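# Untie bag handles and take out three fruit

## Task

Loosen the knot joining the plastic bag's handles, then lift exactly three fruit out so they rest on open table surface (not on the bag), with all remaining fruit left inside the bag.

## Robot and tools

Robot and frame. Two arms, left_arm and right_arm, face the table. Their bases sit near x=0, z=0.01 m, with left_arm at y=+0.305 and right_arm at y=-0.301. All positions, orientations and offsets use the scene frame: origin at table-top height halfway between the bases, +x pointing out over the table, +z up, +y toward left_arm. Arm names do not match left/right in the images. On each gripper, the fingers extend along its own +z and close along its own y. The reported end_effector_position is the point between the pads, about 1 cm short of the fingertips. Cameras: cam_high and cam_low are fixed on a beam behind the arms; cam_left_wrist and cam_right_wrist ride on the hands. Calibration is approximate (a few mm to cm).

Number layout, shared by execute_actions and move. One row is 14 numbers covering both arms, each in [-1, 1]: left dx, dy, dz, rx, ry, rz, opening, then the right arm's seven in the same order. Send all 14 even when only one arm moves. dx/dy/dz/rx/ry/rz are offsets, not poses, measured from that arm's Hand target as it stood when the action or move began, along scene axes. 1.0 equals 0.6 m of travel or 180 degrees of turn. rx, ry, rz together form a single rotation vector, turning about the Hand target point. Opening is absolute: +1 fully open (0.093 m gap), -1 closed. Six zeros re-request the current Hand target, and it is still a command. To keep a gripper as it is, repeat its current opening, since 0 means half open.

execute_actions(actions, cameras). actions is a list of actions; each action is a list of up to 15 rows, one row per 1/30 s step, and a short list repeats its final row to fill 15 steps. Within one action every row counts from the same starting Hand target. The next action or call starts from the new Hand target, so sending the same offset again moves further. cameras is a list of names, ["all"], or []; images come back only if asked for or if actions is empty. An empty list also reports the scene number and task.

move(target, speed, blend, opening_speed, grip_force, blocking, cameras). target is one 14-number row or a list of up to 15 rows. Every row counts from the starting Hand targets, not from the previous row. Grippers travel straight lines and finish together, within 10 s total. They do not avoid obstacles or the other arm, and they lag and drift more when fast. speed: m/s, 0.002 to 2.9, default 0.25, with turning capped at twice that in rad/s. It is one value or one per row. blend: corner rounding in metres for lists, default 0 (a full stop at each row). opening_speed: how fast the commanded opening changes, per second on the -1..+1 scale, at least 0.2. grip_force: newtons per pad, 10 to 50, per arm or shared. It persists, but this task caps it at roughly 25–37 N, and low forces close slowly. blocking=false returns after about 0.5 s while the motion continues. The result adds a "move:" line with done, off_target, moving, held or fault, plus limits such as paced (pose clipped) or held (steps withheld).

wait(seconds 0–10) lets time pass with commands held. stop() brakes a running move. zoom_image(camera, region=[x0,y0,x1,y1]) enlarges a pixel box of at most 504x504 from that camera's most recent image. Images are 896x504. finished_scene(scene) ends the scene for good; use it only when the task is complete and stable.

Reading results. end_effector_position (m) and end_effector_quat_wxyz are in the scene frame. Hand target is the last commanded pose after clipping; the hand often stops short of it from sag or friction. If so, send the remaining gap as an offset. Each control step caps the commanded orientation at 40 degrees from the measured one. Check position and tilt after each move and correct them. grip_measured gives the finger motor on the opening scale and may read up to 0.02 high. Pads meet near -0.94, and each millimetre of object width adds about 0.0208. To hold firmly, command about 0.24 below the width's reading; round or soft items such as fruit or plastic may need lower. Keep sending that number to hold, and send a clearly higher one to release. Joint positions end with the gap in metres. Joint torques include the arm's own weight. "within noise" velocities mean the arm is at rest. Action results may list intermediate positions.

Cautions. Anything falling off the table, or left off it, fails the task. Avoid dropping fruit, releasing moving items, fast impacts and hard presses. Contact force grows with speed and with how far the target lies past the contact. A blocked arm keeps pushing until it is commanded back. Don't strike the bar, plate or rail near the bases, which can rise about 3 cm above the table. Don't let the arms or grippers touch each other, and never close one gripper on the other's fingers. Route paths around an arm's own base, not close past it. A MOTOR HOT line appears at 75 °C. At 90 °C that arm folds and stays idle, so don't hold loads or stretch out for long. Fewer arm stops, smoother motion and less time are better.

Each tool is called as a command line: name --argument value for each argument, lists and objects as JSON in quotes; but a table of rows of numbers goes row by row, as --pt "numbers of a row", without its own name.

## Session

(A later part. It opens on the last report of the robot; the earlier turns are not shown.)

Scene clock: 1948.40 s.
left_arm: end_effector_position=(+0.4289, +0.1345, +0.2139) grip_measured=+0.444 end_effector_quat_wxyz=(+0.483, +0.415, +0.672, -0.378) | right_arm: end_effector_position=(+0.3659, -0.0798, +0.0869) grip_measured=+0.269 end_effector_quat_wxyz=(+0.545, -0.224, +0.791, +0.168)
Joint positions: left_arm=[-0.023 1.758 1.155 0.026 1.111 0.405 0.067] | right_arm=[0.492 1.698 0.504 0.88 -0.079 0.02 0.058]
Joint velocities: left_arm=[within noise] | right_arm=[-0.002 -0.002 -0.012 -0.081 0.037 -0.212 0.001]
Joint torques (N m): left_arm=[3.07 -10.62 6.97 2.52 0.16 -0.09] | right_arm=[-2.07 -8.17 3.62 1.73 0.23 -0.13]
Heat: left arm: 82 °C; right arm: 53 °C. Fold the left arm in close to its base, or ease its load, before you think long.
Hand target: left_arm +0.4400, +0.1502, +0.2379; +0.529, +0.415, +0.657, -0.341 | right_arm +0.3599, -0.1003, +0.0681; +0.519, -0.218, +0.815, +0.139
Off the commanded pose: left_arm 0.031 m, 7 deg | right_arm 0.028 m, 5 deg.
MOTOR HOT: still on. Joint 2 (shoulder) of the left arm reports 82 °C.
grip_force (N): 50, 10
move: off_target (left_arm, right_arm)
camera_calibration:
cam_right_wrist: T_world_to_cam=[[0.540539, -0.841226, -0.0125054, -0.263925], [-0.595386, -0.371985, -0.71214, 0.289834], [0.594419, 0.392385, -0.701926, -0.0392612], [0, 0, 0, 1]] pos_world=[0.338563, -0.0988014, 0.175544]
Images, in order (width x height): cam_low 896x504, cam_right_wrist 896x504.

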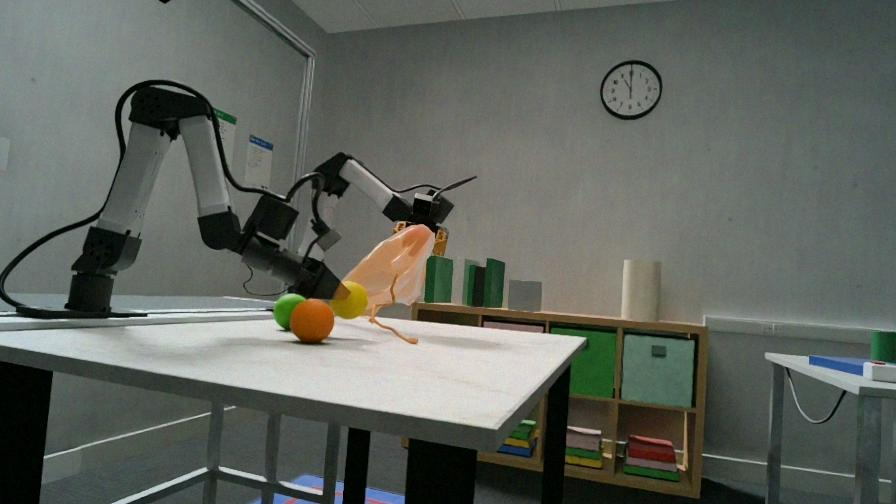

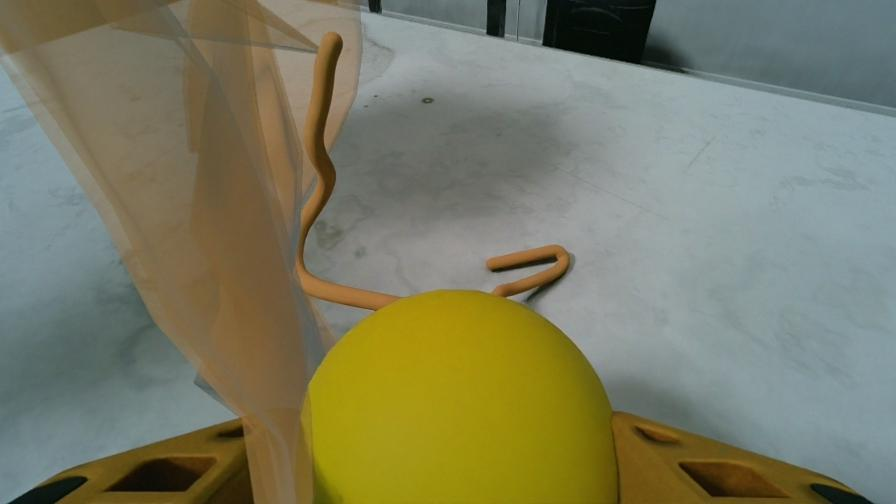

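move --target '[-0.12,0.0,-0.25,0,0,0,0.1,0,0,-0.03,0,0,0,0.2]' --speed 0.25 --cameras '["cam_right_wrist","cam_low"]'

Scene clock: 1959.33 s.
left_arm: end_effector_position=(+0.3671, +0.1467, +0.0952) grip_measured=+0.444 end_effector_quat_wxyz=(+0.532, +0.425, +0.646, -0.345) | right_arm: end_effector_position=(+0.3582, -0.0908, +0.0548) grip_measured=+0.269 end_effector_quat_wxyz=(+0.516, -0.226, +0.812, +0.154)
Joint positions: left_arm=[-0.002 1.875 0.595 0.844 1.098 0.388 0.067] | right_arm=[0.481 1.758 0.469 0.901 -0.075 0.012 0.058]
Joint torques (N m): left_arm=[0.73 -5.39 4.03 2.07 0.14 -0.11] | right_arm=[-1.14 -5.37 4.97 2.68 0.19 -0.13]
Heat: left arm: 80 °C; right arm: 53 °C. Fold the left arm in close to its base, or ease its load, before you think long.
Hand target: left_arm +0.3681, +0.1501, +0.0880; +0.529, +0.415, +0.657, -0.341 | right_arm +0.3599, -0.1002, +0.0501; +0.519, -0.219, +0.815, +0.139
Off the commanded pose: left_arm 0.008 m, 2 deg | right_arm 0.011 m, 2 deg.
MOTOR HOT: still on. Joint 2 (shoulder) of the left arm reports 80 °C.
grip_force (N): 50, 10
move: off_target (right_arm)
camera_calibration:
cam_right_wrist: T_world_to_cam=[[0.528795, -0.848714, -0.00780714, -0.266222], [-0.642168, -0.394057, -0.657525, 0.270055], [0.554974, 0.352709, -0.753392, -0.0395945], [0, 0, 0, 1]] pos_world=[0.336171, -0.105564, 0.145659]
Images, in order (width x height): cam_low 896x504, cam_right_wrist 896x504.

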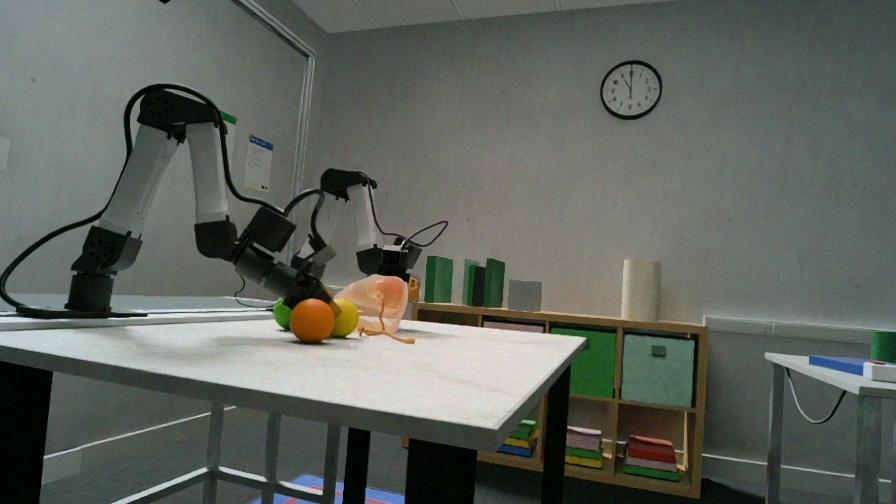

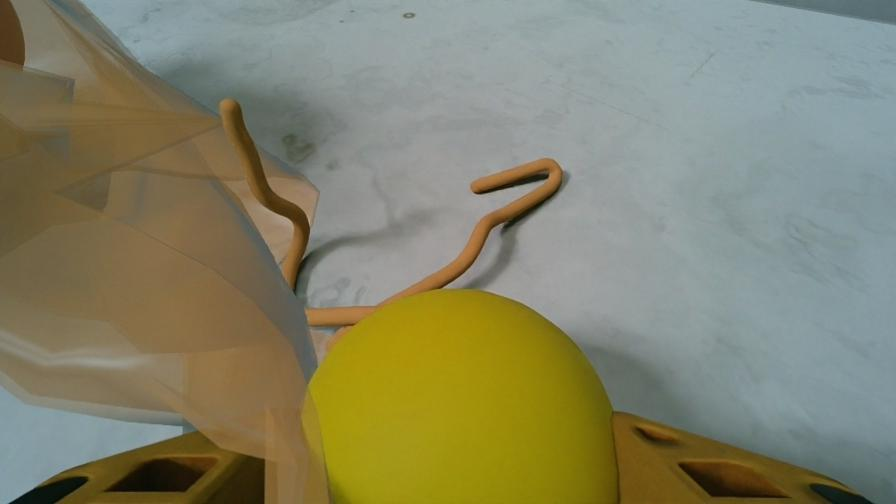

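move --pt "0 0.02 -0.05 0 0 0 0.1 0 0 -0.005 0 0 0 0.2" --pt "0 0.02 -0.05 0 0 0 0.1 0 0 -0.005 0 0 0 0.6" --speed 0.1 --opening_speed 0.3 --grip_force '[50, 25]' --cameras '["cam_right_wrist","cam_low"]'

zoom_image --camera "cam_low" --region '[260, 230, 460, 360]'

Scene clock: 1983.00 s.
left_arm: end_effector_position=(+0.3690, +0.1590, +0.0661) grip_measured=+0.444 end_effector_quat_wxyz=(+0.532, +0.420, +0.649, -0.345) | right_arm: end_effector_position=(+0.3602, -0.0911, +0.0545) grip_measured=+0.598 end_effector_quat_wxyz=(+0.522, -0.224, +0.809, +0.151)
Joint positions: left_arm=[0.037 2.004 0.589 0.954 1.127 0.41 0.067] | right_arm=[0.481 1.774 0.469 0.927 -0.068 0.01 0.074]
Joint torques (N m): left_arm=[0.83 -5.41 3.44 1.98 0.26 0.07] | right_arm=[-1.14 -5.39 4.74 2.62 0.16 -0.05]
Heat: left arm: 67 °C; right arm: 52 °C.
Hand target: left_arm +0.3680, +0.1621, +0.0580; +0.529, +0.415, +0.657, -0.341 | right_arm +0.3599, -0.1002, +0.0471; +0.519, -0.218, +0.815, +0.139
Off the commanded pose: left_arm 0.009 m, 1 deg | right_arm 0.012 m, 2 deg.
MOTOR HOT: cleared for the motors of the left arm.
grip_force (N): 50, 25
move: off_target (right_arm); target 2's new opening was sent with right_arm's hand 0.013 m and 2 deg from that target
camera_calibration:
cam_right_wrist: T_world_to_cam=[[0.524383, -0.851479, -0.00252811, -0.266397], [-0.636212, -0.389834, -0.665781, 0.269809], [0.565912, 0.350733, -0.746143, -0.0453032], [0, 0, 0, 1]] pos_world=[0.336987, -0.105762, 0.145157]
Images, in order (width x height): cam_low 896x504, cam_right_wrist 896x504.

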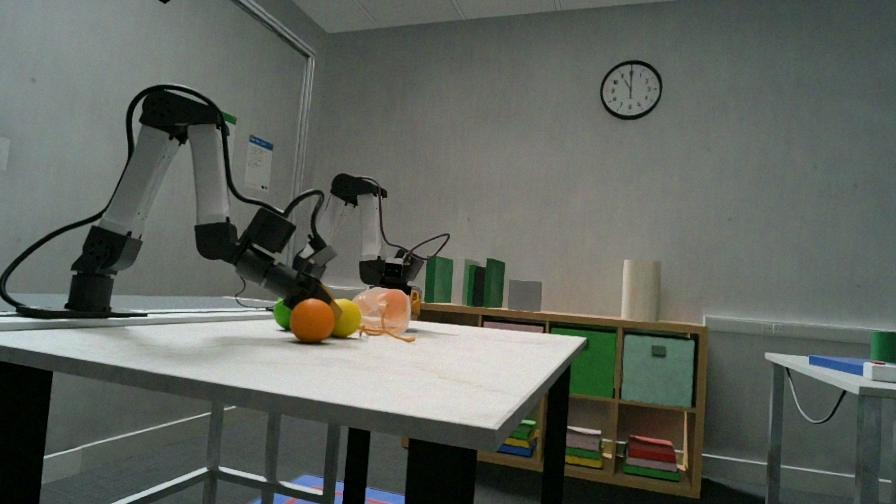

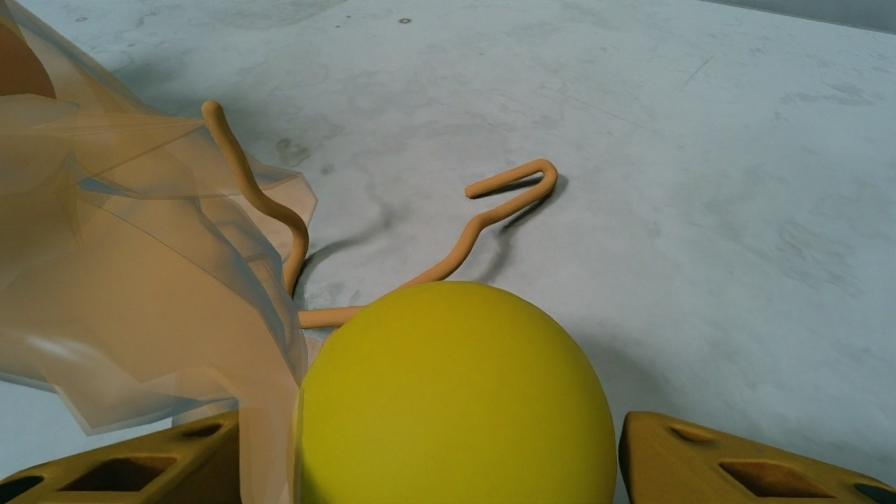

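Scaled by 2.520 from the camera's 896x504 image, which has a finer 1280x720 frame.

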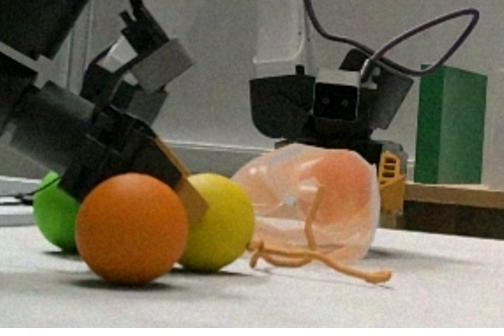

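move --target '[0.02,0.15,0.0,0,0,0,0.1,0,0,0.0,0,0,0,0.6]' --speed 0.08 --cameras '["cam_right_wrist","cam_low","cam_high"]'

zoom_image --camera "cam_low" --region '[260, 230, 460, 360]'

zoom_image --camera "cam_high" --region '[400, 150, 600, 270]'

Scene clock: 1991.60 s.
left_arm: end_effector_position=(+0.3773, +0.2510, +0.0580) grip_measured=+0.444 end_effector_quat_wxyz=(+0.529, +0.414, +0.660, -0.335) | right_arm: end_effector_position=(+0.3603, -0.0912, +0.0545) grip_measured=+0.598 end_effector_quat_wxyz=(+0.522, -0.224, +0.809, +0.151)
Joint positions: left_arm=[0.327 2.01 0.798 0.205 1.319 0.976 0.067] | right_arm=[0.481 1.774 0.469 0.927 -0.067 0.01 0.074]
Joint torques (N m): left_arm=[0.54 -6.11 6.34 1.08 0.76 0.06] | right_arm=[-1.17 -5.39 4.75 2.63 0.13 -0.07]
Heat: left arm: 65 °C; right arm: 52 °C.
Hand target: left_arm +0.3800, +0.2522, +0.0579; +0.529, +0.415, +0.657, -0.341 | right_arm +0.3599, -0.1002, +0.0471; +0.519, -0.218, +0.815, +0.139
Off the commanded pose: left_arm 0.003 m, 1 deg | right_arm 0.012 m, 2 deg.
grip_force (N): 50, 25
move: off_target (right_arm)
camera_calibration:
cam_right_wrist: T_world_to_cam=[[0.523834, -0.851818, -0.00213778, -0.26639], [-0.636316, -0.389638, -0.665795, 0.269828], [0.566303, 0.350127, -0.746131, -0.0454657], [0, 0, 0, 1]] pos_world=[0.336988, -0.105862, 0.145157]
Images, in order (width x height): cam_high 896x504, cam_low 896x504, cam_right_wrist 896x504.

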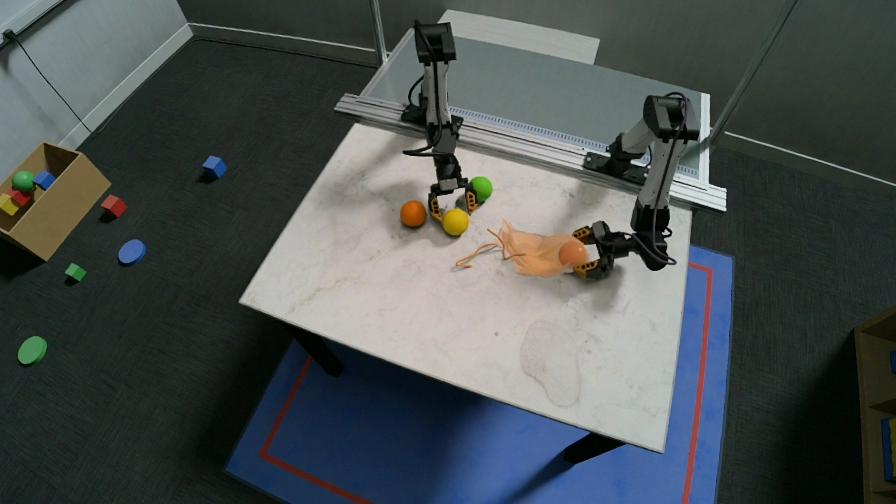

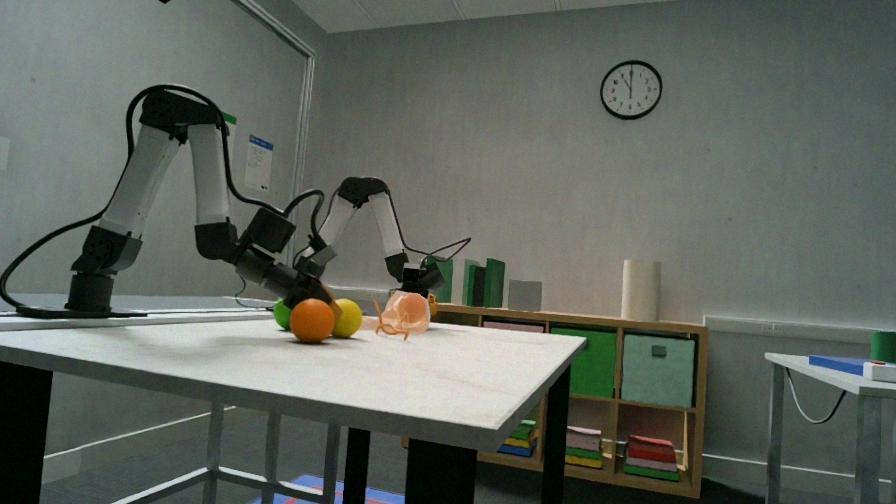

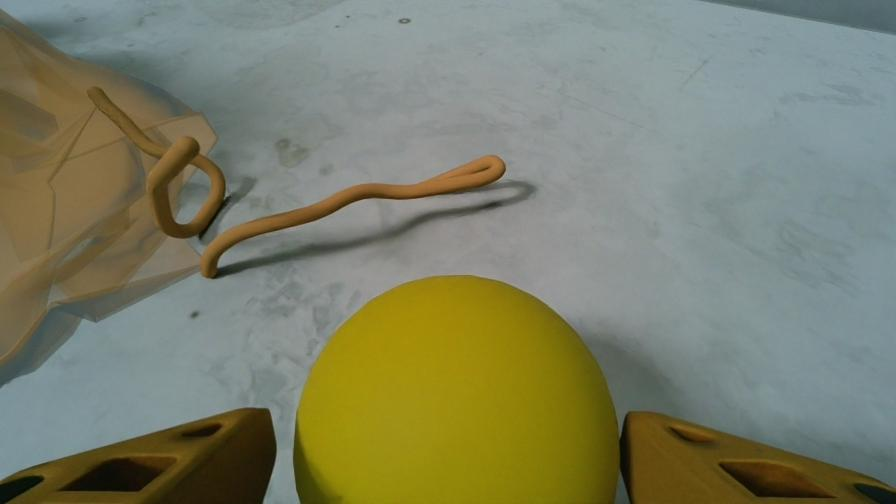

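Scaled by 2.520 from the camera's 896x504 image, which has a finer 1280x720 frame.

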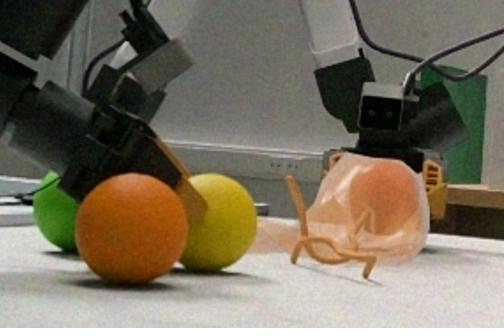

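Scaled by 2.520 from the camera's 896x504 image, which has a finer 1280x720 frame.

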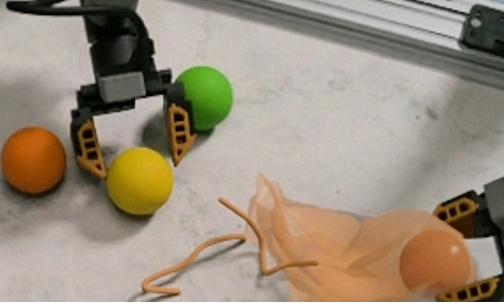

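move --pt "0 0 -0.016 0 0 0 0.1 0 0 0.0 0 0 0 0.6" --pt "0 0 -0.016 0 0 0 0.8 0 0 0.0 0 0 0 0.6" --speed 0.05 --opening_speed 0.25 --cameras '["cam_left_wrist","cam_low"]'

zoom_image --camera "cam_low" --region '[260, 230, 460, 360]'

Scene clock: 2011.80 s.
left_arm: end_effector_position=(+0.3745, +0.2499, +0.0481) grip_measured=+0.798 end_effector_quat_wxyz=(+0.524, +0.410, +0.662, -0.345) | right_arm: end_effector_position=(+0.3603, -0.0912, +0.0545) grip_measured=+0.598 end_effector_quat_wxyz=(+0.522, -0.224, +0.809, +0.151)
Joint positions: left_arm=[0.327 2.044 0.798 0.205 1.326 0.99 0.084] | right_arm=[0.481 1.774 0.469 0.927 -0.067 0.01 0.074]
Joint torques (N m): left_arm=[0.49 -6.16 6.16 1.26 0.71 0.07] | right_arm=[-1.11 -5.33 4.64 2.63 0.17 -0.07]
Heat: left arm: 61 °C; right arm: 51 °C.
Hand target: left_arm +0.3800, +0.2522, +0.0484; +0.529, +0.415, +0.657, -0.340 | right_arm +0.3599, -0.1002, +0.0471; +0.519, -0.218, +0.815, +0.139
Off the commanded pose: left_arm 0.006 m, 1 deg | right_arm 0.012 m, 2 deg.
grip_force (N): 50, 25
move: off_target (right_arm)
camera_calibration:
cam_left_wrist: T_world_to_cam=[[-0.907228, -0.420033, 0.0225867, 0.442861], [-0.268659, 0.537284, -0.799467, 0.0445036], [0.323667, -0.731367, -0.600285, 0.179413], [0, 0, 0, 1]] pos_world=[0.355662, 0.293322, 0.133275]
Images, in order (width x height): cam_low 896x504, cam_left_wrist 896x504.

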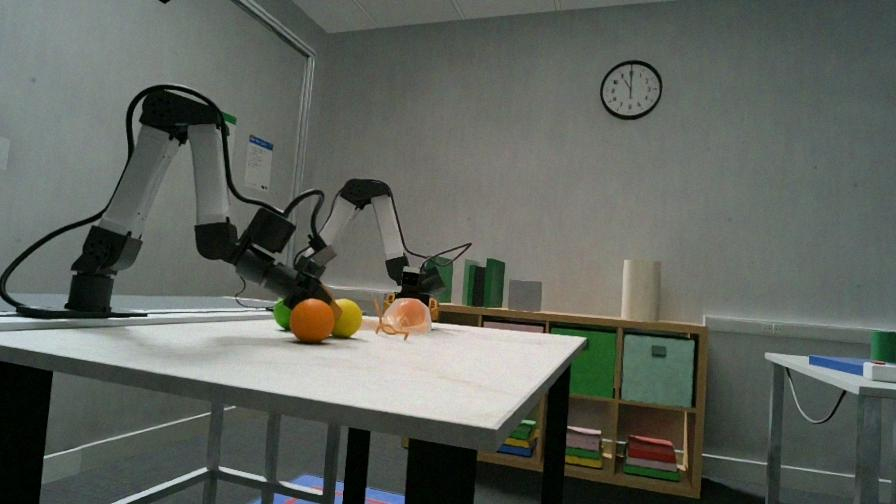

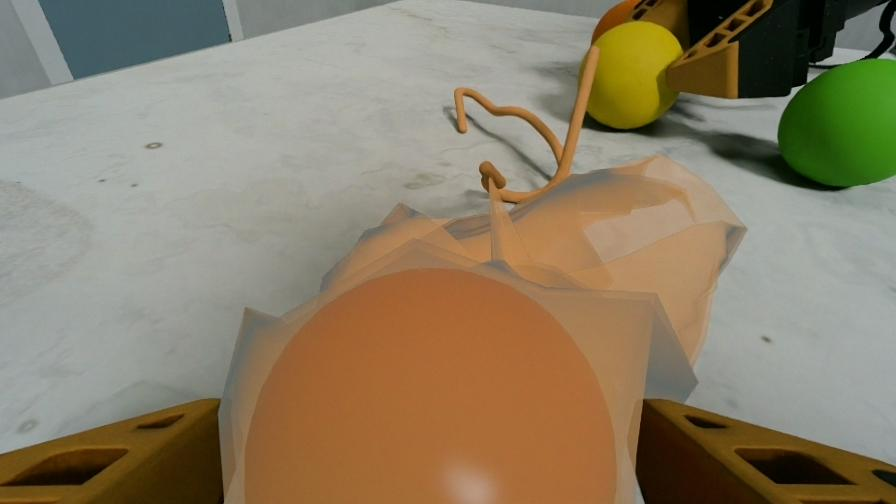

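Scaled by 2.520 from the camera's 896x504 image, which has a finer 1280x720 frame.

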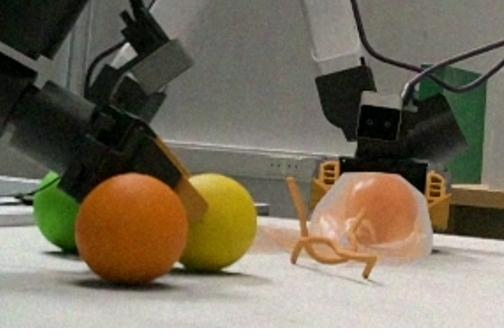

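move --pt "-0.015 0.03 0.05 0 0 0 1 -0.02 -0.02 0.03 0 0 0 0.9" --pt "-0.02 0.05 0.25 0 0 0 1 -0.04 -0.04 0.25 0 0 0 0.9" --speed 0.1 --blend '[0.02,0]' --cameras '["cam_left_wrist","cam_low","cam_right_wrist","cam_high"]'

zoom_image --camera "cam_high" --region '[380, 150, 620, 290]'

zoom_image --camera "cam_low" --region '[260, 260, 460, 360]'

Scene clock: 2026.80 s.
left_arm: end_effector_position=(+0.3649, +0.2786, +0.1948) grip_measured=+1.000 end_effector_quat_wxyz=(+0.527, +0.414, +0.658, -0.344) | right_arm: end_effector_position=(+0.3320, -0.1243, +0.1787) grip_measured=+0.898 end_effector_quat_wxyz=(+0.503, -0.218, +0.825, +0.137)
Joint positions: left_arm=[0.426 1.758 1.186 -0.889 1.363 1.43 0.093] | right_arm=[0.415 1.151 0.631 0.089 -0.102 -0.012 0.088]
Joint torques (N m): left_arm=[0.8 -6.09 7.92 0.45 0.78 0.05] | right_arm=[-0.95 -5.41 13.07 2.26 -0.13 -0.07]
Heat: left arm: 60 °C; right arm: 52 °C.
Hand target: left_arm +0.3680, +0.2822, +0.1982; +0.529, +0.415, +0.657, -0.341 | right_arm +0.3359, -0.1241, +0.1970; +0.518, -0.219, +0.815, +0.139
Off the commanded pose: left_arm 0.006 m, 1 deg | right_arm 0.019 m, 2 deg.
grip_force (N): 50, 25
move: off_target (right_arm); blend cut to 0.018 m at target 1
camera_calibration:
cam_left_wrist: T_world_to_cam=[[-0.909563, -0.415383, 0.0123238, 0.444388], [-0.25691, 0.538752, -0.802336, 0.139621], [0.326637, -0.732942, -0.596745, 0.290276], [0, 0, 0, 1]] pos_world=[0.345255, 0.322125, 0.279767]
cam_right_wrist: T_world_to_cam=[[0.500738, -0.865598, 0.00126649, -0.274281], [-0.673933, -0.39078, -0.626981, 0.327058], [0.543209, 0.3131, -0.779033, 0.0836483], [0, 0, 0, 1]] pos_world=[0.31232, -0.1358, 0.270571]

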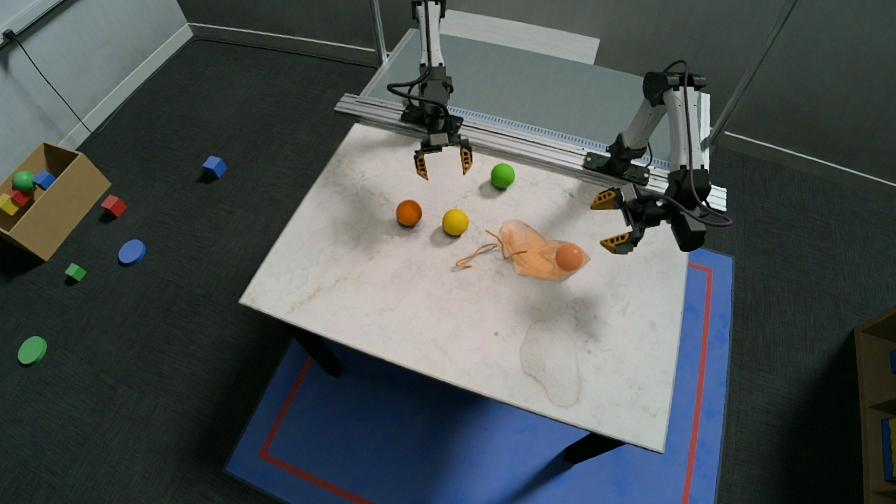

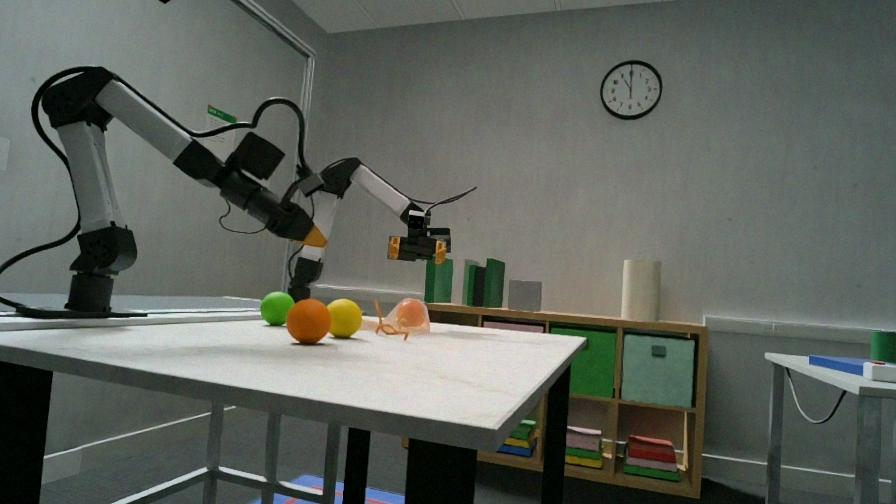

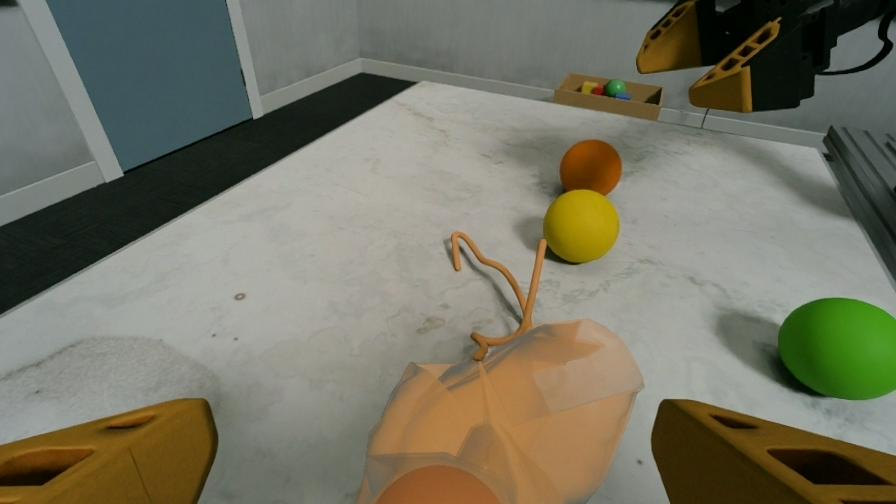

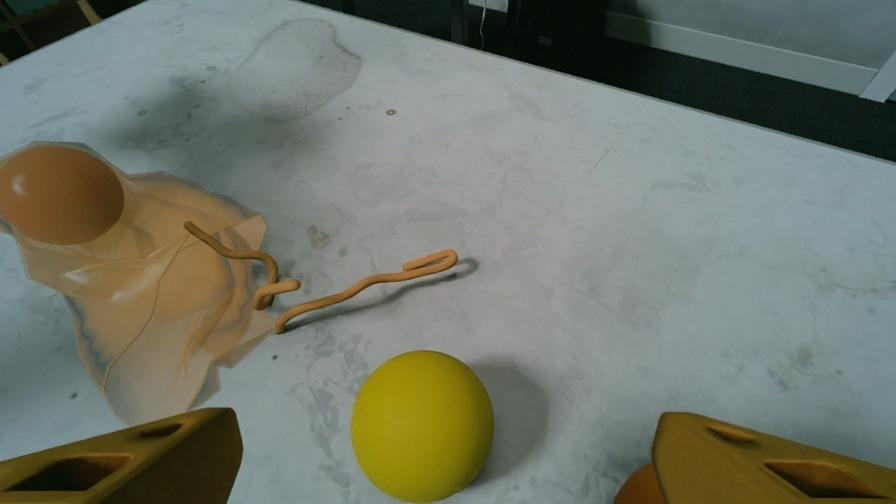

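Scaled by 2.100 from the camera's 896x504 image, which has a finer 1280x720 frame.

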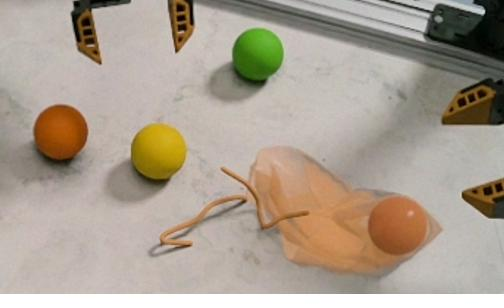

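Scaled by 2.520 from the camera's 896x504 image, which has a finer 1280x720 frame.

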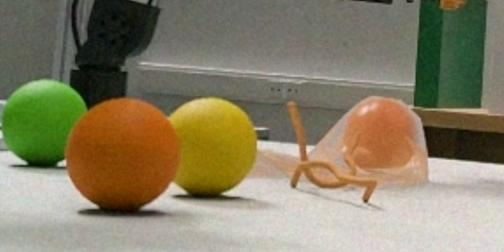

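wait --seconds 2 --cameras '["cam_high"]'

Scene clock: 2037.60 s.
left_arm: end_effector_position=(+0.3648, +0.2786, +0.1948) grip_measured=+1.000 end_effector_quat_wxyz=(+0.527, +0.414, +0.658, -0.344) | right_arm: end_effector_position=(+0.3320, -0.1243, +0.1786) grip_measured=+0.898 end_effector_quat_wxyz=(+0.503, -0.218, +0.825, +0.137)
Joint positions: left_arm=[0.426 1.758 1.186 -0.89 1.363 1.43 0.093] | right_arm=[0.415 1.151 0.631 0.089 -0.102 -0.012 0.088]
Joint torques (N m): left_arm=[0.83 -6.15 7.97 0.45 0.78 0.05] | right_arm=[-0.83 -5.39 13.07 2.25 -0.1 -0.08]
Heat: left arm: 59 °C; right arm: 57 °C.
Hand target: left_arm +0.3680, +0.2822, +0.1982; +0.529, +0.415, +0.657, -0.341 | right_arm +0.3359, -0.1242, +0.1970; +0.518, -0.219, +0.815, +0.139
Tool commands: left_gripper/opening=+1.0 right_gripper/opening=+0.9
Off the commanded pose: left_arm 0.006 m, 1 deg | right_arm 0.019 m, 2 deg.
grip_force (N): 50, 25
wait: 2.00 s; at rest from the start
Images, in order (width x height): cam_high 896x504.

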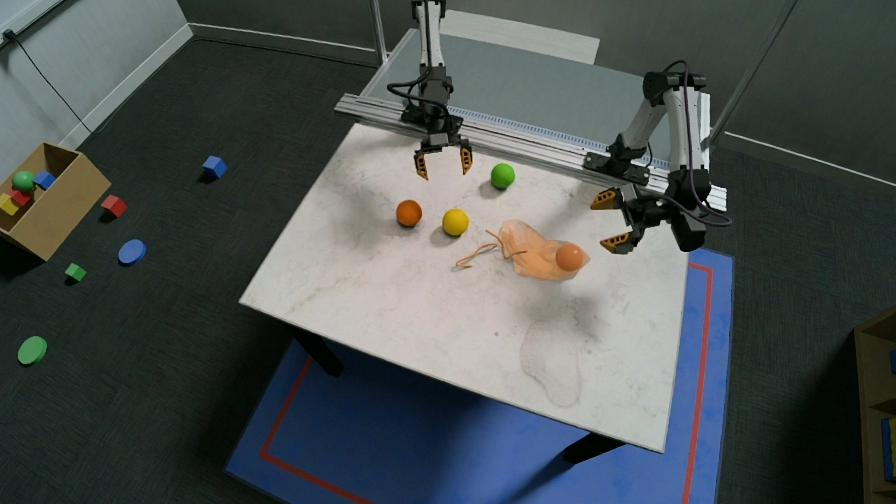

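At rest. Everything is in place: three fruit on bare table, one in the bag, handles untied.

finished_scene --scene 2

The scene is finished: the task was done.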